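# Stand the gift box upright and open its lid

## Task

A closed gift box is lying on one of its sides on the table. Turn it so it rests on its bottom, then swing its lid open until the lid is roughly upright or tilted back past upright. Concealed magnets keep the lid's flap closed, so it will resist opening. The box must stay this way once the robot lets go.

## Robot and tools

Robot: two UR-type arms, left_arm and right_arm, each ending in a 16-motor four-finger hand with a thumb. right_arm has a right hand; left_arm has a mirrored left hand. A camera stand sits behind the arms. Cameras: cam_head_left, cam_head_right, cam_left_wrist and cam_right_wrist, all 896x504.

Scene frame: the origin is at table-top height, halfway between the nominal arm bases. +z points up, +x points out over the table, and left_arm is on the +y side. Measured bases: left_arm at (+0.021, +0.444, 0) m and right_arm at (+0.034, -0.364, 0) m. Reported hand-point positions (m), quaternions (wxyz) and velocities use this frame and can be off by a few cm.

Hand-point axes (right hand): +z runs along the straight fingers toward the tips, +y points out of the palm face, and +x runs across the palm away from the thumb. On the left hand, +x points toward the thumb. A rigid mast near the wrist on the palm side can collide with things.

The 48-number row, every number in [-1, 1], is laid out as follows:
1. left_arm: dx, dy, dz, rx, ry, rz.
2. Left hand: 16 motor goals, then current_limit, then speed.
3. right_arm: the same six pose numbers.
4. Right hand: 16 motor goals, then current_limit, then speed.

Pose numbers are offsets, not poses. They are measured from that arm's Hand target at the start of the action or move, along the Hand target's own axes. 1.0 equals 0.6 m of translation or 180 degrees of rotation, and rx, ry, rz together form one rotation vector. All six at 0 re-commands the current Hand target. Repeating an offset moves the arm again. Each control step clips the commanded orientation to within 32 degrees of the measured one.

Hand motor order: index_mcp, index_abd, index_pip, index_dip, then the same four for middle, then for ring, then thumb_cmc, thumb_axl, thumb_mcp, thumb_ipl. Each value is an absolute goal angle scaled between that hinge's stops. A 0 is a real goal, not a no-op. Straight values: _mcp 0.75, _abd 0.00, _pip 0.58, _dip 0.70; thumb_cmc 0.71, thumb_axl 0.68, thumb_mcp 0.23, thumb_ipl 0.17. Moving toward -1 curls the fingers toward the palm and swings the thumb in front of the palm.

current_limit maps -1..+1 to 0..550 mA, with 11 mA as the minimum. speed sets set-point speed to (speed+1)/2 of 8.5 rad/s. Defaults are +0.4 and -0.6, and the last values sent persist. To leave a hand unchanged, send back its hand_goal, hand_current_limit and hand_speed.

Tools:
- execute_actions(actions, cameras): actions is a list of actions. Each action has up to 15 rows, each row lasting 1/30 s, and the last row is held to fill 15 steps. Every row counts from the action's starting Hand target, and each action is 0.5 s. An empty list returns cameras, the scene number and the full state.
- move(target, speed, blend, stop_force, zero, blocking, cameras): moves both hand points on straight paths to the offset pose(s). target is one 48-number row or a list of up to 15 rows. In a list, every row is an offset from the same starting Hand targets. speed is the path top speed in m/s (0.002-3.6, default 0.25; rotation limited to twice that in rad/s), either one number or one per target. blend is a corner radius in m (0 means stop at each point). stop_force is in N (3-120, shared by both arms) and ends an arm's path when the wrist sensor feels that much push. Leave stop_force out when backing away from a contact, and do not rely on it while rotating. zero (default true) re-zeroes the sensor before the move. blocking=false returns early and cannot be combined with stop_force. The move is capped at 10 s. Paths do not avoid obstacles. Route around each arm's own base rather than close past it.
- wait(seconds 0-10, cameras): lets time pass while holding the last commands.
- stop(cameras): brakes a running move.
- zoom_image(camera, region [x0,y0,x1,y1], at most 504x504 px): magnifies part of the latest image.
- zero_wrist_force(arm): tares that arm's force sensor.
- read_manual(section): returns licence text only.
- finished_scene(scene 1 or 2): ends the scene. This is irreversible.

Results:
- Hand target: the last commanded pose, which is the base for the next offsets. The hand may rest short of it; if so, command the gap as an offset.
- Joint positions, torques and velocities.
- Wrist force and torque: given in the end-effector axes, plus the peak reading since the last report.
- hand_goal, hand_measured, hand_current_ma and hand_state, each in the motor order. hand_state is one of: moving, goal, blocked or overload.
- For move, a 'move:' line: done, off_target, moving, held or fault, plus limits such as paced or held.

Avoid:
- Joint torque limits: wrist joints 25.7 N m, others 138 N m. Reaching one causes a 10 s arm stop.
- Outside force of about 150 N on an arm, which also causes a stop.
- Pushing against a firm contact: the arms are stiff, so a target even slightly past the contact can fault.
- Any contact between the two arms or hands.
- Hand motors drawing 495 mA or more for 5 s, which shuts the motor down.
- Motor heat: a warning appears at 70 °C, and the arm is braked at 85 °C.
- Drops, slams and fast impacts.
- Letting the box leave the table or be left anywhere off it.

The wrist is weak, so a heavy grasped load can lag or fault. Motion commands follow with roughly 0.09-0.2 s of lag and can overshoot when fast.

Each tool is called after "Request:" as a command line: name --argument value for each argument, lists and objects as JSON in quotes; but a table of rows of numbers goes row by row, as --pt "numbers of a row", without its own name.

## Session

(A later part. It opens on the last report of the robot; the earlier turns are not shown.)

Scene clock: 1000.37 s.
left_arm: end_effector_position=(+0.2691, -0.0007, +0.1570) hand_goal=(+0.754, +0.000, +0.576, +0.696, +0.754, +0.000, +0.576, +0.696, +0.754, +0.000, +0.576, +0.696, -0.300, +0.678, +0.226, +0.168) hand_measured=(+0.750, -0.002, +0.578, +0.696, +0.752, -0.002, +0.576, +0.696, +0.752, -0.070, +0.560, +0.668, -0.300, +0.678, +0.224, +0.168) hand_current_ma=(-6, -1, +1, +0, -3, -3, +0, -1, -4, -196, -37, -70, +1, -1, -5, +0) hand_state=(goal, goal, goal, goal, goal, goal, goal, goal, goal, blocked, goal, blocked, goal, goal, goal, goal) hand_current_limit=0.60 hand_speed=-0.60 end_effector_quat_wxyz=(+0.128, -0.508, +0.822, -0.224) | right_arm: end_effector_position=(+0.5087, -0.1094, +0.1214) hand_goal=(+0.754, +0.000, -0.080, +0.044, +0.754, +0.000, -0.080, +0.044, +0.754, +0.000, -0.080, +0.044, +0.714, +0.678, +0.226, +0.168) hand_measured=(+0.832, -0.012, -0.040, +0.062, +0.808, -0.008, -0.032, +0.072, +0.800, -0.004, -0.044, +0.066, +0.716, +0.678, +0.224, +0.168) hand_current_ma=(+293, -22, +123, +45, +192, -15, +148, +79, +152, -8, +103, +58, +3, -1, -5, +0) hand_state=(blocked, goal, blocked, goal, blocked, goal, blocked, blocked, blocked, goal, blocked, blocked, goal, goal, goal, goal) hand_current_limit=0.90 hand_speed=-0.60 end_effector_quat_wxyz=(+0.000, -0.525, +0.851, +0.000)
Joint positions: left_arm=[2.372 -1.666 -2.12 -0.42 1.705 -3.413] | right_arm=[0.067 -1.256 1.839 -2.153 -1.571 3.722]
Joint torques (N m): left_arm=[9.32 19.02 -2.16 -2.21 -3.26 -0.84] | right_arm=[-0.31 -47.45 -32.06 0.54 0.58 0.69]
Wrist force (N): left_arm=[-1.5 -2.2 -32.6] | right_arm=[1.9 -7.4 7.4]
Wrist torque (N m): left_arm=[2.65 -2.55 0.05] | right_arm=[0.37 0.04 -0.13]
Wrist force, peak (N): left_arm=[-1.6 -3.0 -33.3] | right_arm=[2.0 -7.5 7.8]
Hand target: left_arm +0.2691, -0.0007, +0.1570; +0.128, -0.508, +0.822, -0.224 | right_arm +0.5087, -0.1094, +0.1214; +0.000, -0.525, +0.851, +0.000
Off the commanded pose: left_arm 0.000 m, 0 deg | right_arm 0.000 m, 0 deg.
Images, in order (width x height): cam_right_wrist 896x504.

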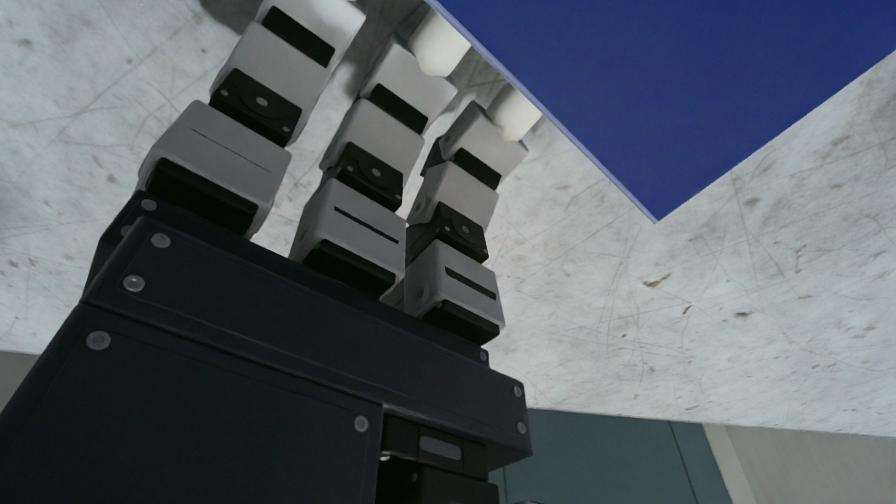

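Request:
move --target '[0,0,-0.008,0,0,0,0.754,0,0.576,0.696,0.754,0,0.576,0.696,0.754,0,0.576,0.696,-0.3,0.678,0.226,0.168,0.6,-0.6,0,0,-0.025,0,0,0,0.754,0,-0.081,0.044,0.754,0,-0.081,0.044,0.754,0,-0.081,0.044,0.714,0.678,0.226,0.168,0.9,-0.6]' --speed 0.015 --cameras '["cam_head_left","cam_left_wrist","cam_right_wrist"]'

Request:
zoom_image --camera "cam_head_left" --region '[330, 230, 570, 410]'

Scene clock: 1030.90 s.
left_arm: end_effector_position=(+0.2670, +0.0004, +0.1611) hand_goal=(+0.754, +0.000, +0.576, +0.696, +0.754, +0.000, +0.576, +0.696, +0.754, +0.000, +0.576, +0.696, -0.300, +0.678, +0.226, +0.168) hand_measured=(+0.750, -0.002, +0.578, +0.696, +0.750, -0.002, +0.576, +0.696, +0.732, -0.070, +0.560, +0.676, -0.300, +0.678, +0.224, +0.168) hand_current_ma=(-6, -1, +1, +0, -5, -3, +0, -1, -55, -196, -37, -48, +1, -1, -5, +0) hand_state=(goal, goal, goal, goal, goal, goal, goal, goal, blocked, blocked, goal, blocked, goal, goal, goal, goal) hand_current_limit=0.60 hand_speed=-0.60 end_effector_quat_wxyz=(+0.128, -0.508, +0.822, -0.224) | right_arm: end_effector_position=(+0.5087, -0.1094, +0.1363) hand_goal=(+0.754, +0.000, -0.080, +0.044, +0.754, +0.000, -0.080, +0.044, +0.754, +0.000, -0.080, +0.044, +0.714, +0.678, +0.226, +0.168) hand_measured=(+0.812, -0.010, -0.054, +0.052, +0.790, -0.006, -0.046, +0.066, +0.780, -0.002, -0.058, +0.058, +0.716, +0.678, +0.224, +0.168) hand_current_ma=(+207, -18, +72, +17, +112, -11, +95, +55, +76, -4, +56, +34, +3, -1, -5, +0) hand_state=(blocked, goal, blocked, goal, blocked, goal, blocked, blocked, blocked, goal, blocked, goal, goal, goal, goal, goal) hand_current_limit=0.90 hand_speed=-0.60 end_effector_quat_wxyz=(+0.000, -0.525, +0.851, +0.000)
Joint positions: left_arm=[2.371 -1.655 -2.12 -0.432 1.706 -3.415] | right_arm=[0.067 -1.276 1.82 -2.116 -1.571 3.722]
Joint torques (N m): left_arm=[-8.04 36.49 29.41 1.19 0.97 -1.2] | right_arm=[0.06 -44.2 -31.9 -0.07 0.27 -0.22]
Wrist force (N): left_arm=[-2.3 0.9 -4.8] | right_arm=[0.7 -3.2 1.0]
Wrist torque (N m): left_arm=[0.39 -0.52 -0.09] | right_arm=[0.15 0.01 -0.02]
Wrist force, peak (N): left_arm=[-1.6 -2.7 -33.4] | right_arm=[2.0 -7.5 7.8]
Hand target: left_arm +0.2670, +0.0004, +0.1612; +0.128, -0.508, +0.822, -0.224 | right_arm +0.5087, -0.1094, +0.1364; +0.000, -0.525, +0.851, +0.000
Off the commanded pose: left_arm 0.000 m, 0 deg | right_arm 0.000 m, 0 deg.
move: done
Images, in order (width x height): cam_head_left 896x504, cam_left_wrist 896x504, cam_right_wrist 896x504.

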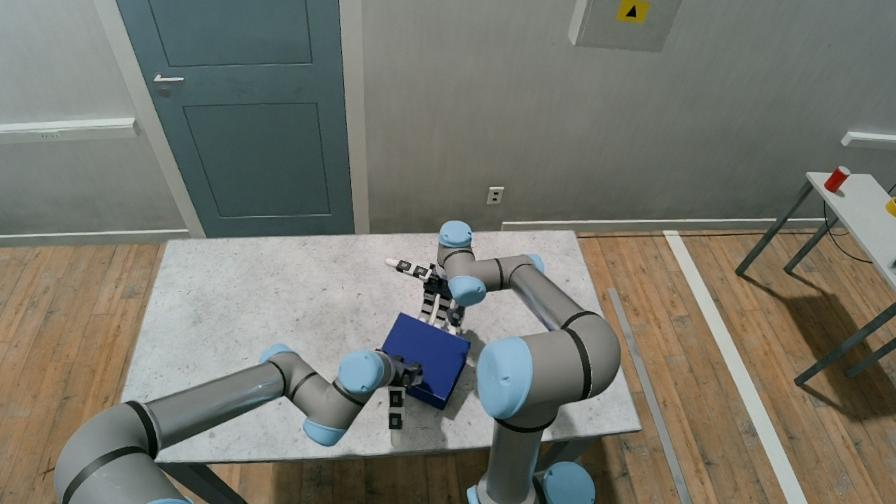

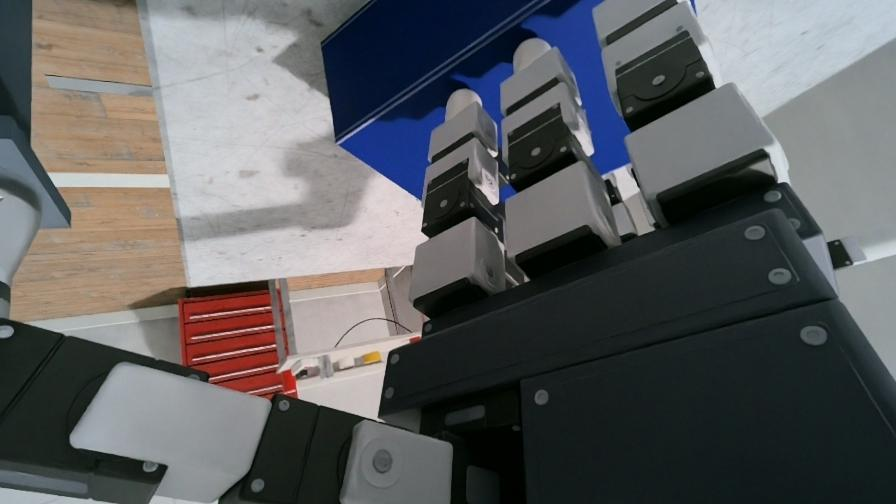

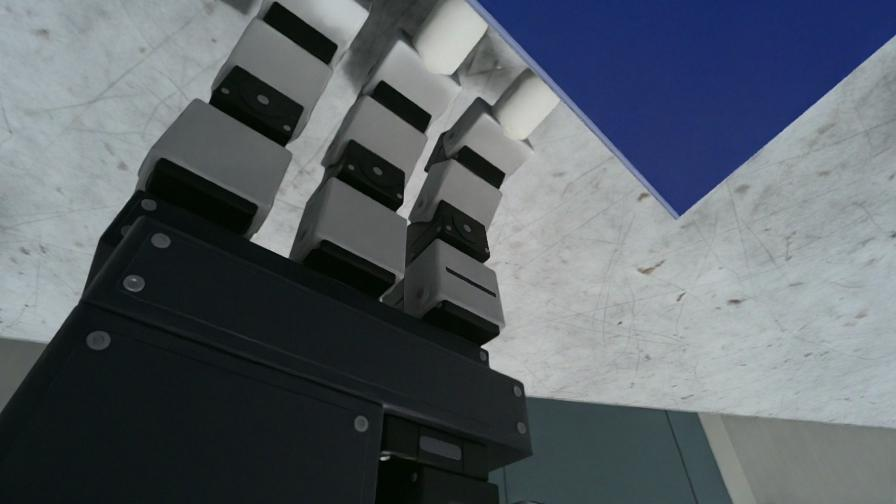

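Scaled by 2.100 from the camera's 896x504 image, which has a finer 1280x720 frame.

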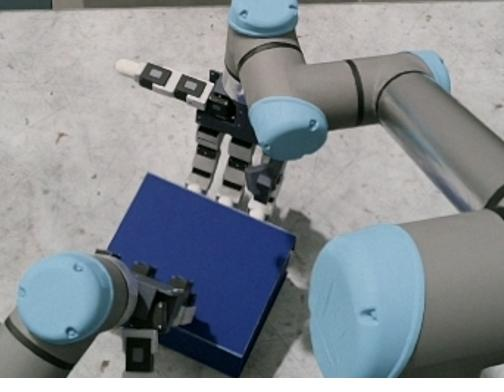

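Request:
zoom_image --camera "cam_head_left" --region '[420, 320, 490, 420]'

Request:
zoom_image --camera "cam_left_wrist" --region '[560, 120, 720, 260]'

Request:
zoom_image --camera "cam_right_wrist" --region '[400, 0, 720, 230]'

Scaled by 5.040 from the camera's 896x504 image, which has a finer 1280x720 frame.

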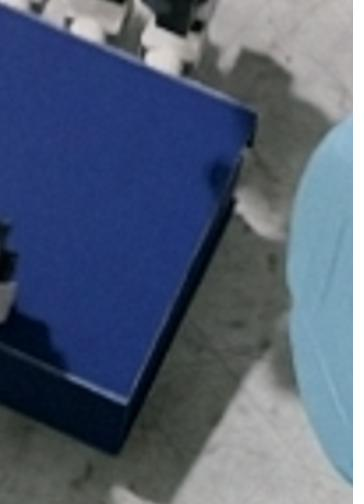

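Scaled by 3.150 from the camera's 896x504 image, which has a finer 1280x720 frame.

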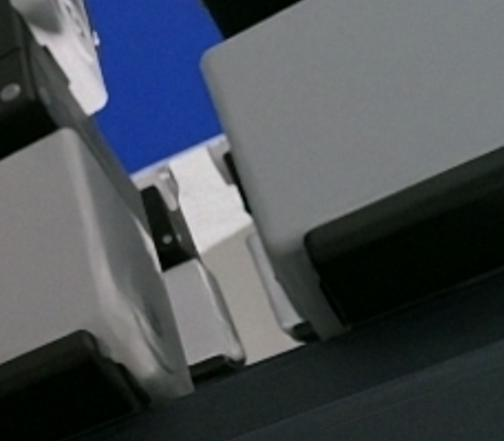

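Scaled by 1.575 from the camera's 896x504 image, which has a finer 1280x720 frame.

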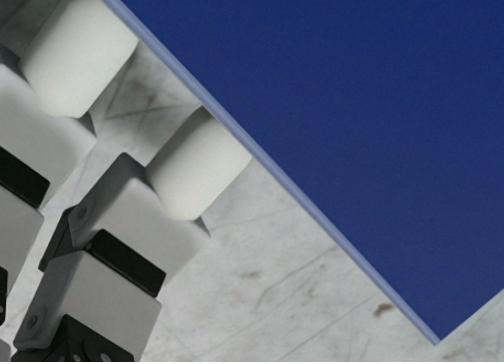

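Request:
move --target '[0,0,-0.02,0,0,0,0.754,0,0.576,0.696,0.754,0,0.576,0.696,0.754,0,0.576,0.696,-0.3,0.678,0.226,0.168,0.6,-0.6,0,0.02,-0.0667,0,0,0,0.754,0,-0.081,0.044,0.754,0,-0.081,0.044,0.754,0,-0.081,0.044,0.714,0.678,0.226,0.168,0.9,-0.6]' --speed 0.02 --cameras '["cam_head_left","cam_left_wrist","cam_right_wrist"]'

Request:
zoom_image --camera "cam_head_left" --region '[330, 230, 570, 410]'

Scene clock: 1055.97 s.
left_arm: end_effector_position=(+0.2617, +0.0032, +0.1715) hand_goal=(+0.754, +0.000, +0.576, +0.696, +0.754, +0.000, +0.576, +0.696, +0.754, +0.000, +0.576, +0.696, -0.300, +0.678, +0.226, +0.168) hand_measured=(+0.750, -0.002, +0.578, +0.696, +0.750, -0.002, +0.576, +0.696, +0.738, -0.004, +0.570, +0.692, -0.300, +0.678, +0.224, +0.168) hand_current_ma=(-6, -1, +1, +0, -5, -3, +0, -1, -41, -5, -9, -5, +1, -1, -5, +0) hand_state=(goal, goal, goal, goal, goal, goal, goal, goal, goal, goal, goal, goal, goal, goal, goal, goal) hand_current_limit=0.60 hand_speed=-0.60 end_effector_quat_wxyz=(+0.128, -0.508, +0.822, -0.224) | right_arm: end_effector_position=(+0.4980, -0.1041, +0.1763) hand_goal=(+0.754, +0.000, -0.080, +0.044, +0.754, +0.000, -0.080, +0.044, +0.754, +0.000, -0.080, +0.044, +0.714, +0.678, +0.226, +0.168) hand_measured=(+0.776, +0.000, -0.064, +0.050, +0.764, -0.002, -0.070, +0.050, +0.758, -0.002, -0.074, +0.048, +0.716, +0.678, +0.224, +0.168) hand_current_ma=(+59, +0, +37, +12, +26, -2, +23, +12, +6, -3, +11, +6, +3, -1, -5, +0) hand_state=(blocked, goal, goal, goal, goal, goal, goal, goal, goal, goal, goal, goal, goal, goal, goal, goal) hand_current_limit=0.90 hand_speed=-0.60 end_effector_quat_wxyz=(+0.000, -0.525, +0.851, +0.000)
Joint positions: left_arm=[2.367 -1.626 -2.119 -0.463 1.708 -3.418] | right_arm=[0.079 -1.34 1.789 -2.02 -1.571 3.733]
Joint torques (N m): left_arm=[-6.67 38.8 29.21 1.19 2.04 -1.07] | right_arm=[6.84 -41.08 -33.14 -0.29 1.9 2.17]
Wrist force (N): left_arm=[-0.2 0.8 -0.5] | right_arm=[-0.7 -0.9 0.4]
Wrist torque (N m): left_arm=[0.17 0.03 0.05] | right_arm=[0.04 0.00 -0.08]
Wrist force, peak (N): left_arm=[-2.3 1.0 -5.0] | right_arm=[0.5 -3.3 1.7]
Hand target: left_arm +0.2617, +0.0032, +0.1716; +0.128, -0.508, +0.822, -0.224 | right_arm +0.4980, -0.1040, +0.1764; +0.000, -0.525, +0.851, +0.000
Off the commanded pose: left_arm 0.000 m, 0 deg | right_arm 0.000 m, 0 deg.
move: done
Images, in order (width x height): cam_head_left 896x504, cam_left_wrist 896x504, cam_right_wrist 896x504.

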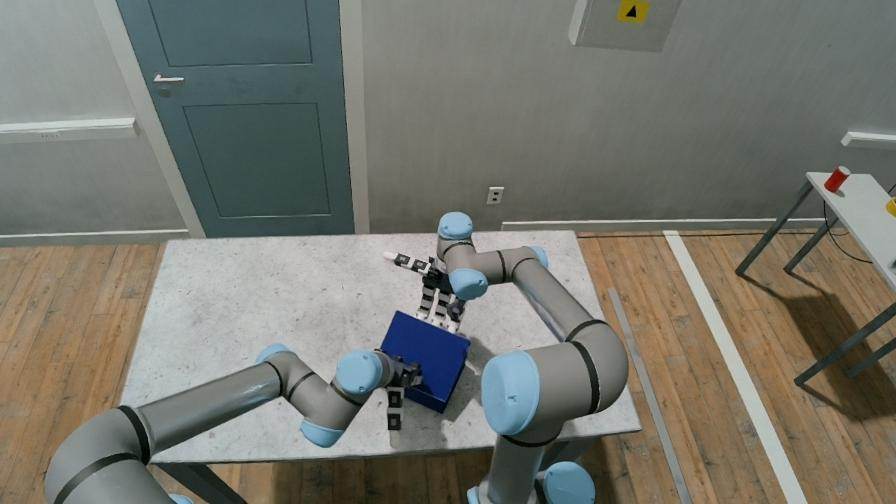

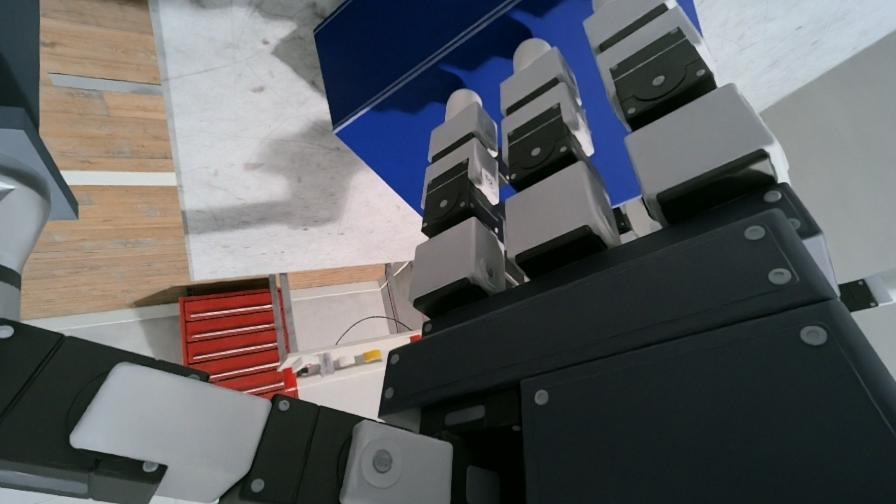

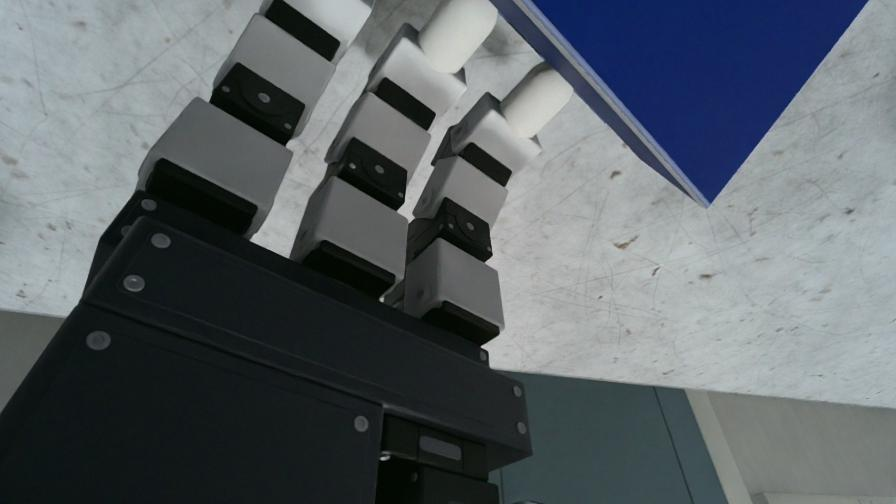

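Scaled by 2.100 from the camera's 896x504 image, which has a finer 1280x720 frame.

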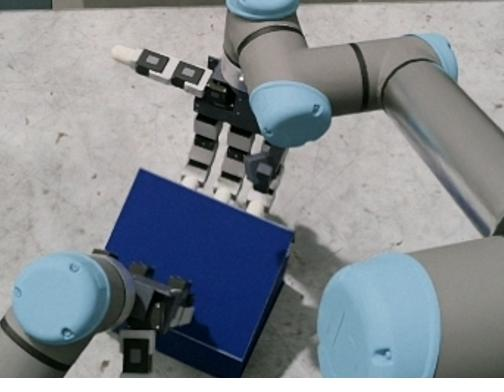

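Request:
zoom_image --camera "cam_right_wrist" --region '[360, 0, 740, 220]'

Request:
zoom_image --camera "cam_head_left" --region '[410, 310, 490, 420]'

Scaled by 1.326 from the camera's 896x504 image, which has a finer 1280x720 frame.

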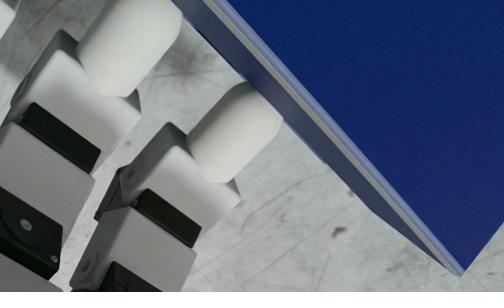

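Scaled by 4.582 from the camera's 896x504 image, which has a finer 1280x720 frame.

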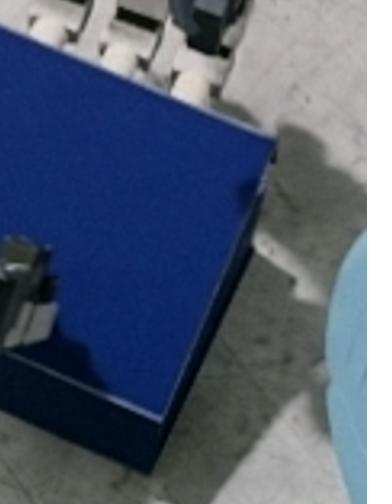

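Request:
move --pt "0.0 0 -0.15 0 0 0 0.754 0 0.576 0.696 0.754 0 0.576 0.696 0.754 0 0.576 0.696 -0.3 0.678 0.226 0.168 0.6 -0.6 0 0.037 -0.118 0 0 0 0.754 0 -0.081 0.044 0.754 0 -0.081 0.044 0.754 0 -0.081 0.044 0.714 0.678 0.226 0.168 0.9 -0.6" --pt "-0.3 0 -0.25 0 0 0 0.754 0 0.576 0.696 0.754 0 0.576 0.696 0.754 0 0.576 0.696 -0.3 0.678 0.226 0.168 0.6 -0.6 0 0.1 -0.182 0 0 0 0.754 0 -0.081 0.044 0.754 0 -0.081 0.044 0.754 0 -0.081 0.044 0.714 0.678 0.226 0.168 0.9 -0.6" --speed 0.07 --blend '[0.01,0]' --cameras '["cam_head_left","cam_head_right","cam_left_wrist","cam_right_wrist"]'

Request:
zoom_image --camera "cam_head_left" --region '[330, 230, 570, 410]'

Scene clock: 1111.77 s.
left_arm: end_effector_position=(+0.2772, +0.1995, +0.2985) hand_goal=(+0.754, +0.000, +0.576, +0.696, +0.754, +0.000, +0.576, +0.696, +0.754, +0.000, +0.576, +0.696, -0.300, +0.678, +0.226, +0.168) hand_measured=(+0.750, -0.002, +0.578, +0.696, +0.750, -0.002, +0.576, +0.696, +0.738, -0.004, +0.570, +0.692, -0.300, +0.678, +0.224, +0.168) hand_current_ma=(-6, -1, +1, +0, -6, -3, +0, -1, -39, -5, -8, -5, +1, -1, -5, +0) hand_state=(goal, goal, goal, goal, goal, goal, goal, goal, goal, goal, goal, goal, goal, goal, goal, goal) hand_current_limit=0.60 hand_speed=-0.60 end_effector_quat_wxyz=(+0.128, -0.508, +0.822, -0.224) | right_arm: end_effector_position=(+0.4444, -0.0771, +0.2856) hand_goal=(+0.754, +0.000, -0.080, +0.044, +0.754, +0.000, -0.080, +0.044, +0.754, +0.000, -0.080, +0.044, +0.714, +0.678, +0.226, +0.168) hand_measured=(+0.766, +0.004, -0.072, +0.044, +0.758, -0.002, -0.074, +0.048, +0.758, -0.002, -0.074, +0.048, +0.716, +0.678, +0.224, +0.168) hand_current_ma=(+28, +4, +15, +1, +6, -2, +11, +7, +6, -3, +11, +6, +3, -1, -5, +0) hand_state=(goal, goal, goal, goal, goal, goal, goal, goal, goal, goal, goal, goal, goal, goal, goal, goal) hand_current_limit=0.90 hand_speed=-0.60 end_effector_quat_wxyz=(+0.000, -0.525, +0.851, +0.000)
Joint positions: left_arm=[2.872 -1.084 -2.178 -0.939 1.458 -2.978] | right_arm=[0.145 -1.512 1.695 -1.754 -1.571 3.8]
Joint torques (N m): left_arm=[7.71 17.56 33.14 1.16 -1.73 2.03] | right_arm=[7.77 -36.21 -35.37 -0.44 -2.17 2.27]
Wrist force (N): left_arm=[-0.1 0.0 -0.7] | right_arm=[-0.1 -0.8 -0.7]
Wrist torque (N m): left_arm=[0.09 0.01 -0.04] | right_arm=[0.08 -0.01 -0.06]
Wrist force, peak (N): left_arm=[0.1 0.6 -1.0] | right_arm=[-0.7 -2.1 -1.6]
Hand target: left_arm +0.2773, +0.1995, +0.2986; +0.128, -0.508, +0.822, -0.224 | right_arm +0.4444, -0.0771, +0.2856; +0.000, -0.525, +0.851, +0.000
Off the commanded pose: left_arm 0.000 m, 0 deg | right_arm 0.000 m, 0 deg.
move: done

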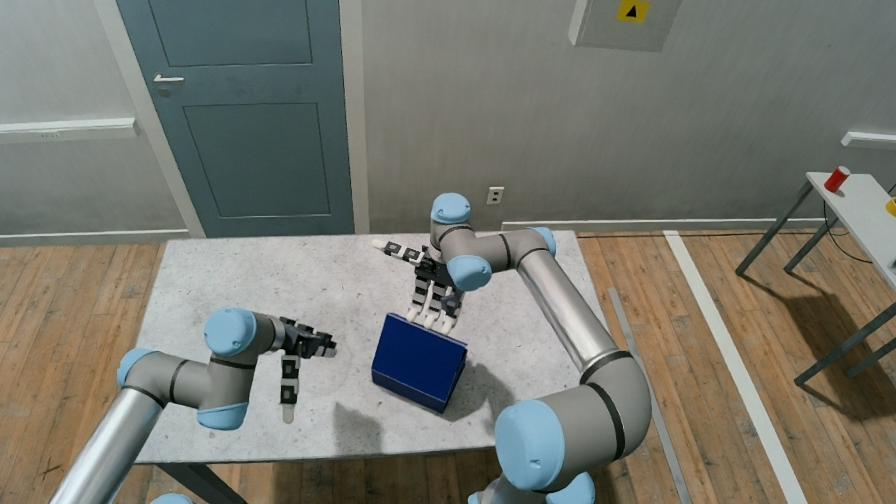

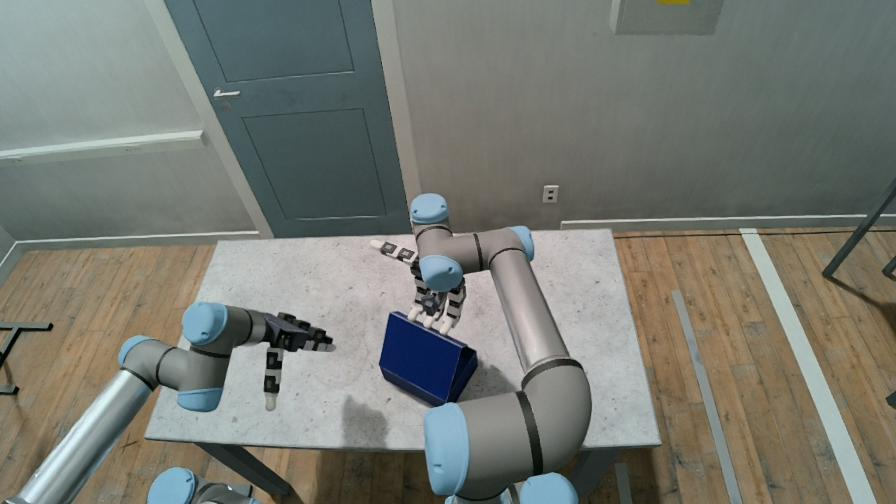

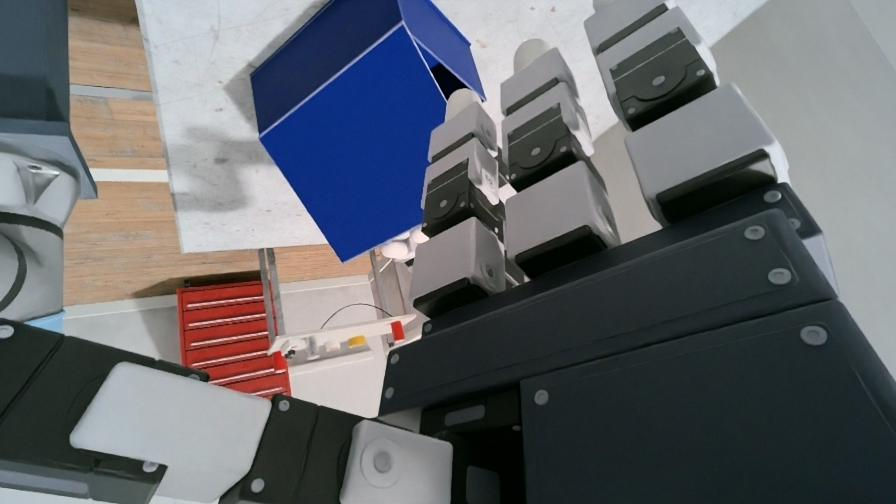

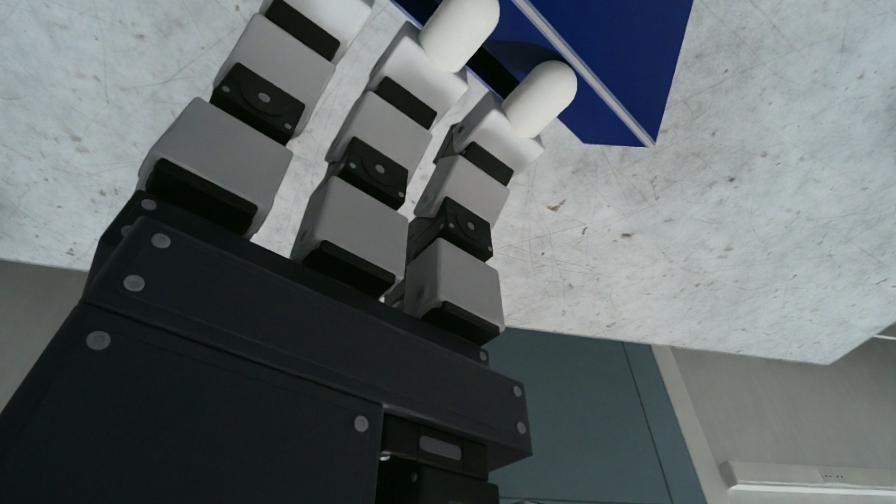

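Scaled by 2.100 from the camera's 896x504 image, which has a finer 1280x720 frame.

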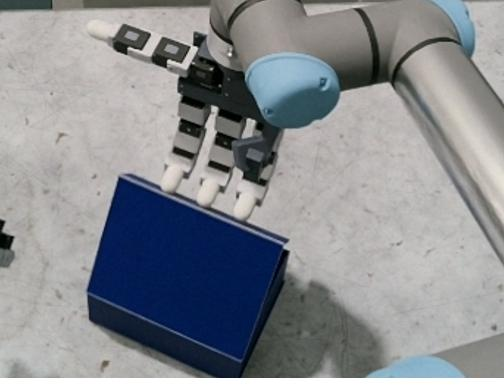

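Request:
zoom_image --camera "cam_right_wrist" --region '[360, 0, 740, 220]'

Request:
zoom_image --camera "cam_left_wrist" --region '[240, 0, 560, 290]'

Request:
zoom_image --camera "cam_head_right" --region '[360, 280, 500, 410]'

Scaled by 1.326 from the camera's 896x504 image, which has a finer 1280x720 frame.

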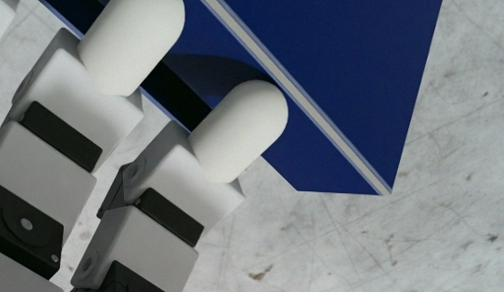

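Scaled by 1.575 from the camera's 896x504 image, which has a finer 1280x720 frame.

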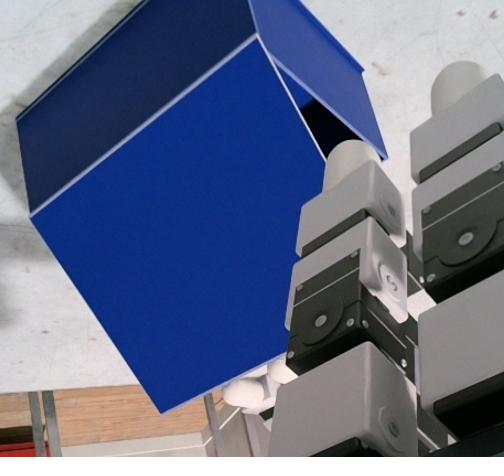

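Scaled by 3.600 from the camera's 896x504 image, which has a finer 1280x720 frame.

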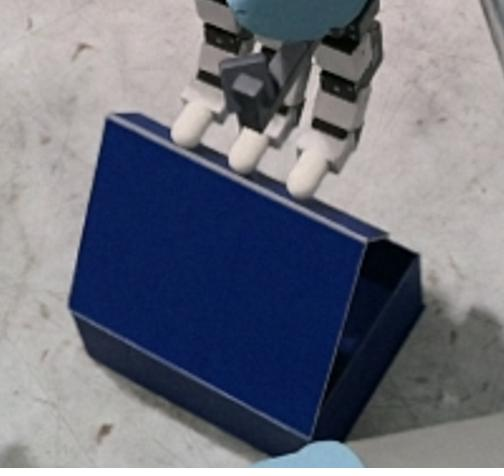

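Request:
move --pt "0 0 0 0 0 0 0.754 0 0.576 0.696 0.754 0 0.576 0.696 0.754 0 0.576 0.696 -0.3 0.678 0.226 0.168 0.6 -0.6 0 -0.217 0 0 0 0 0.754 0 -0.081 0.044 0.754 0 -0.081 0.044 0.754 0 -0.081 0.044 0.714 0.678 0.226 0.168 0.9 -0.6" --pt "0 0 0 0 0 0 0.754 0 0.576 0.696 0.754 0 0.576 0.696 0.754 0 0.576 0.696 -0.3 0.678 0.226 0.168 0.6 -0.6 0 -0.22 0.02 0 0 0 -0.479 0 0.576 0.696 -0.479 0 0.576 0.696 -0.479 0 0.576 0.696 0.714 0.678 0.226 0.168 0.9 -0.6" --pt "0 0 0 0 0 0 0.754 0 0.576 0.696 0.754 0 0.576 0.696 0.754 0 0.576 0.696 -0.3 0.678 0.226 0.168 0.6 -0.6 0 -0.217 0.284 0 0 0 -0.479 0 0.576 0.696 -0.479 0 0.576 0.696 -0.479 0 0.576 0.696 0.714 0.678 0.226 0.168 0.9 -0.6" --speed '[0.06,0.06,0.1]' --cameras '["cam_head_left","cam_head_right","cam_left_wrist","cam_right_wrist"]'

Request:
zoom_image --camera "cam_head_right" --region '[360, 260, 540, 420]'

Scene clock: 1183.00 s.
left_arm: end_effector_position=(+0.2773, +0.1995, +0.2986) hand_goal=(+0.754, +0.000, +0.576, +0.696, +0.754, +0.000, +0.576, +0.696, +0.754, +0.000, +0.576, +0.696, -0.300, +0.678, +0.226, +0.168) hand_measured=(+0.750, -0.002, +0.578, +0.696, +0.750, -0.002, +0.576, +0.696, +0.738, -0.004, +0.570, +0.692, -0.300, +0.678, +0.224, +0.168) hand_current_ma=(-6, -1, +1, +0, -6, -3, +0, -1, -39, -5, -8, -5, +1, -1, -5, +0) hand_state=(goal, goal, goal, goal, goal, goal, goal, goal, goal, goal, goal, goal, goal, goal, goal, goal) hand_current_limit=0.60 hand_speed=-0.60 end_effector_quat_wxyz=(+0.128, -0.508, +0.822, -0.224) | right_arm: end_effector_position=(+0.5607, -0.1356, +0.1154) hand_goal=(-0.478, +0.000, +0.576, +0.696, -0.478, +0.000, +0.576, +0.696, -0.478, +0.000, +0.576, +0.696, +0.714, +0.678, +0.226, +0.168) hand_measured=(-0.472, +0.002, +0.576, +0.694, -0.458, -0.002, +0.576, +0.694, -0.458, -0.002, +0.576, +0.694, +0.716, +0.678, +0.224, +0.168) hand_current_ma=(+12, +3, +0, -4, +57, -2, +0, -4, +57, -3, +0, -4, +3, -1, -5, +0) hand_state=(goal, goal, goal, goal, blocked, goal, goal, goal, blocked, goal, goal, goal, goal, goal, goal, goal) hand_current_limit=0.90 hand_speed=-0.60 end_effector_quat_wxyz=(+0.000, -0.525, +0.851, +0.000)
Joint positions: left_arm=[2.873 -1.084 -2.178 -0.939 1.458 -2.978] | right_arm=[0.014 -1.162 1.72 -2.129 -1.571 3.669]
Joint torques (N m): left_arm=[7.34 16.53 30.2 1.07 -1.9 1.75] | right_arm=[7.05 -22.64 -11.79 -3.79 2.43 2.27]
Wrist force (N): left_arm=[-0.2 0.1 -0.8] | right_arm=[0.2 -1.1 -0.8]
Wrist torque (N m): left_arm=[0.11 0.02 -0.05] | right_arm=[0.12 -0.04 0.01]
Wrist force, peak (N): left_arm=[-0.2 0.1 -1.1] | right_arm=[-0.3 -0.3 -1.8]
Hand target: left_arm +0.2773, +0.1995, +0.2986; +0.128, -0.508, +0.822, -0.224 | right_arm +0.5607, -0.1356, +0.1152; +0.000, -0.525, +0.851, +0.000
Off the commanded pose: left_arm 0.000 m, 0 deg | right_arm 0.000 m, 0 deg.
move: done

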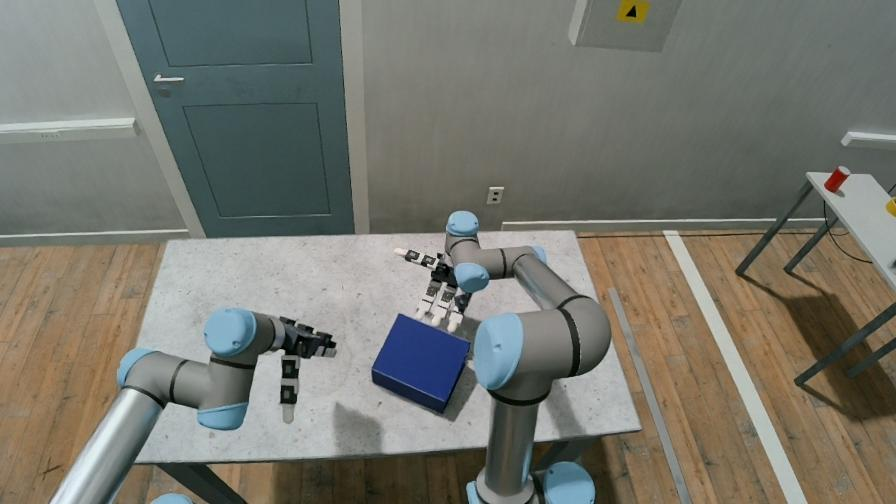

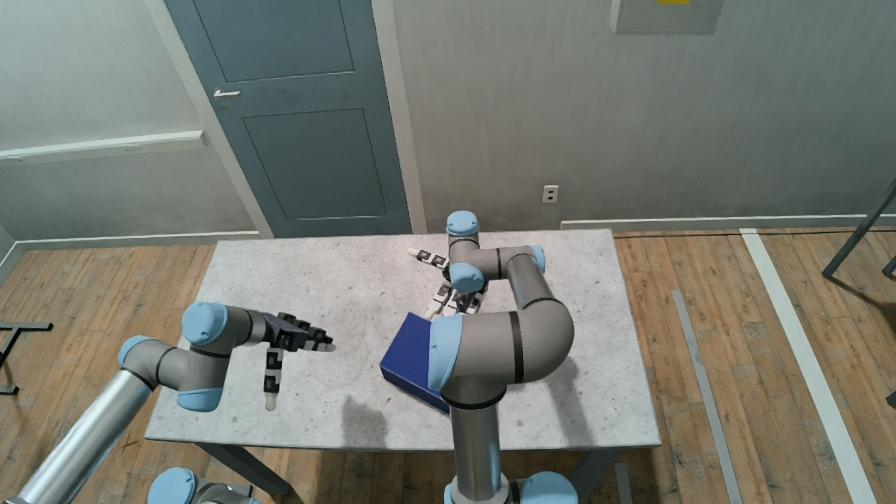

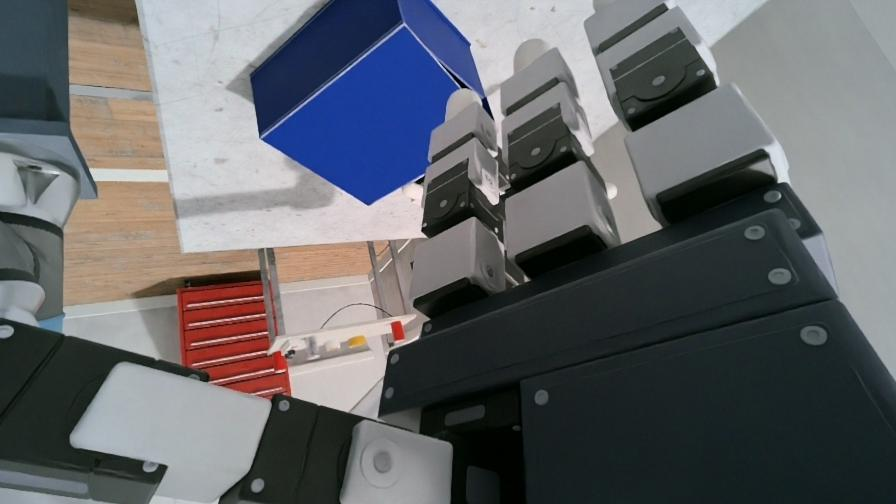

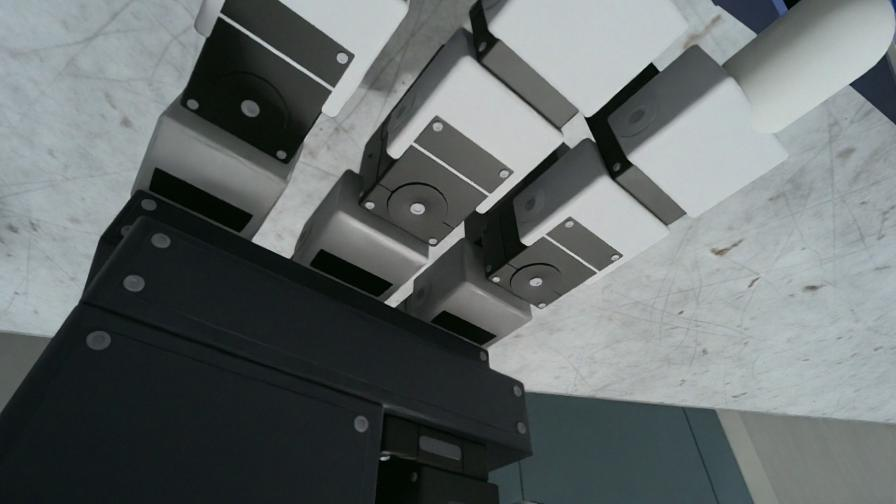

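Scaled by 2.800 from the camera's 896x504 image, which has a finer 1280x720 frame.

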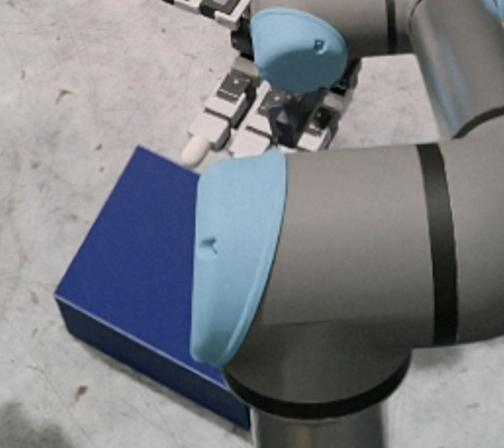

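Request:
zoom_image --camera "cam_left_wrist" --region '[240, 0, 560, 220]'

Request:
zoom_image --camera "cam_head_left" --region '[370, 290, 490, 420]'

Request:
zoom_image --camera "cam_right_wrist" --region '[600, 0, 896, 200]'

Scaled by 1.575 from the camera's 896x504 image, which has a finer 1280x720 frame.

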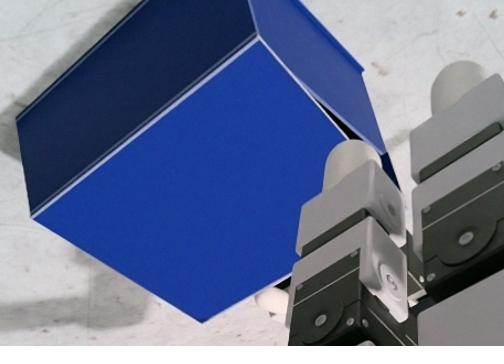

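Scaled by 3.877 from the camera's 896x504 image, which has a finer 1280x720 frame.

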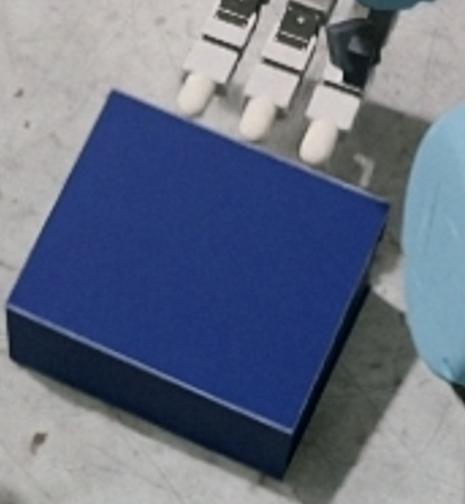

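Scaled by 1.703 from the camera's 896x504 image, which has a finer 1280x720 frame.

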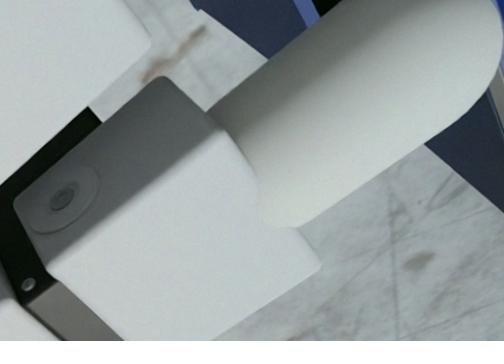

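Request:
wait --seconds 0 --cameras '["cam_left_wrist","cam_right_wrist"]'

Request:
zoom_image --camera "cam_left_wrist" --region '[240, 0, 560, 220]'

Scene clock: 1199.97 s.
left_arm: end_effector_position=(+0.2773, +0.1995, +0.2986) hand_goal=(+0.754, +0.000, +0.576, +0.696, +0.754, +0.000, +0.576, +0.696, +0.754, +0.000, +0.576, +0.696, -0.300, +0.678, +0.226, +0.168) hand_measured=(+0.750, -0.002, +0.578, +0.696, +0.750, -0.002, +0.576, +0.696, +0.738, -0.004, +0.570, +0.692, -0.300, +0.678, +0.224, +0.168) hand_current_ma=(-6, -1, +1, +0, -6, -3, +0, -1, -39, -5, -8, -5, +1, -1, -5, +0) hand_state=(goal, goal, goal, goal, goal, goal, goal, goal, goal, goal, goal, goal, goal, goal, goal, goal) hand_current_limit=0.60 hand_speed=-0.60 end_effector_quat_wxyz=(+0.128, -0.508, +0.822, -0.224) | right_arm: end_effector_position=(+0.5607, -0.1356, +0.1152) hand_goal=(-0.478, +0.000, +0.576, +0.696, -0.478, +0.000, +0.576, +0.696, -0.478, +0.000, +0.576, +0.696, +0.714, +0.678, +0.226, +0.168) hand_measured=(-0.472, +0.002, +0.576, +0.694, -0.458, -0.002, +0.576, +0.694, -0.458, -0.002, +0.576, +0.694, +0.716, +0.678, +0.224, +0.168) hand_current_ma=(+10, +3, +0, -4, +57, -2, +0, -4, +57, -3, +0, -4, +3, -1, -5, +0) hand_state=(goal, goal, goal, goal, blocked, goal, goal, goal, blocked, goal, goal, goal, goal, goal, goal, goal) hand_current_limit=0.90 hand_speed=-0.60 end_effector_quat_wxyz=(+0.000, -0.525, +0.851, +0.000)
Joint positions: left_arm=[2.873 -1.084 -2.178 -0.939 1.458 -2.978] | right_arm=[0.014 -1.162 1.72 -2.129 -1.571 3.669]
Joint torques (N m): left_arm=[6.25 16.29 28.8 1.22 -1.91 1.75] | right_arm=[7.88 -22.24 -12.17 -4.05 2.66 2.17]
Wrist force (N): left_arm=[-0.2 0.2 -0.7] | right_arm=[0.0 -0.8 -0.9]
Wrist torque (N m): left_arm=[0.11 0.02 -0.05] | right_arm=[0.17 -0.01 -0.01]
Wrist force, peak (N): left_arm=[-0.5 -0.1 -1.0] | right_arm=[0.4 -1.2 -1.4]
Hand target: left_arm +0.2773, +0.1995, +0.2986; +0.128, -0.508, +0.822, -0.224 | right_arm +0.5607, -0.1356, +0.1152; +0.000, -0.525, +0.851, +0.000
Off the commanded pose: left_arm 0.000 m, 0 deg | right_arm 0.000 m, 0 deg.
Images, in order (width x height): cam_left_wrist 896x504, cam_right_wrist 896x504.

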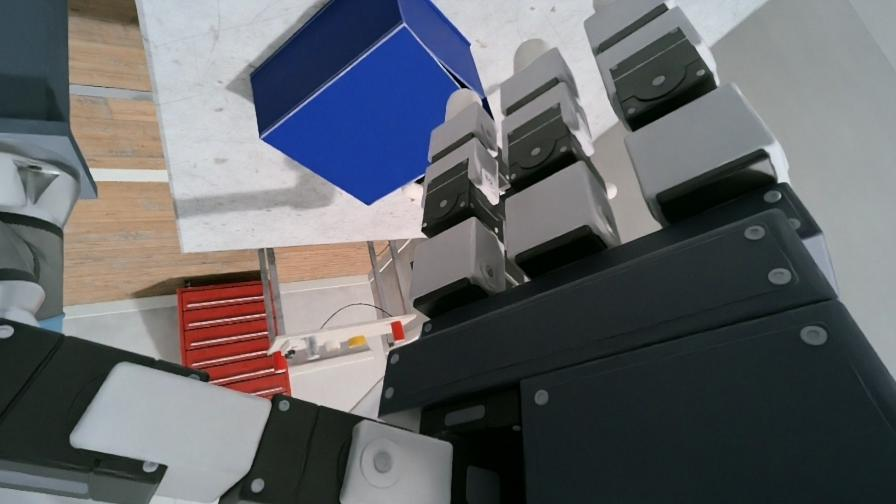

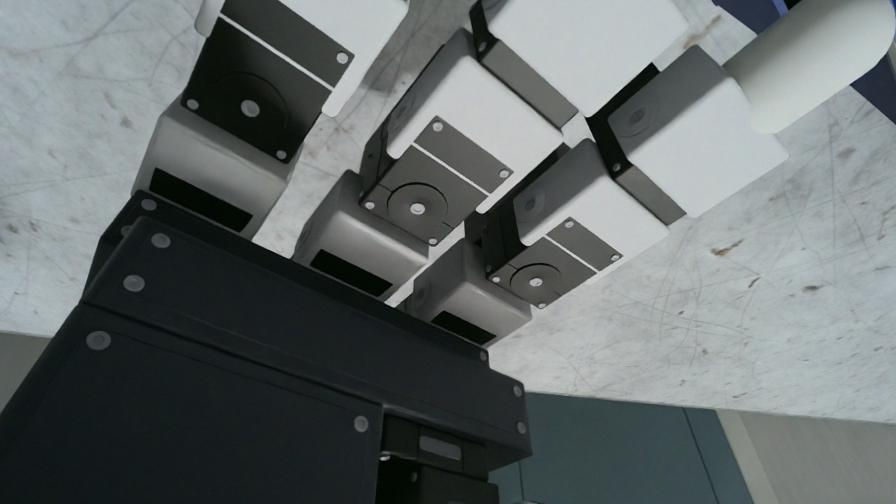

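Scaled by 1.575 from the camera's 896x504 image, which has a finer 1280x720 frame.

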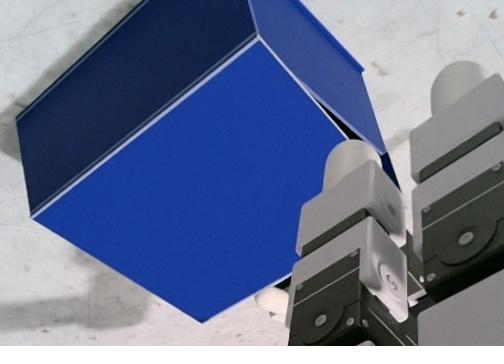

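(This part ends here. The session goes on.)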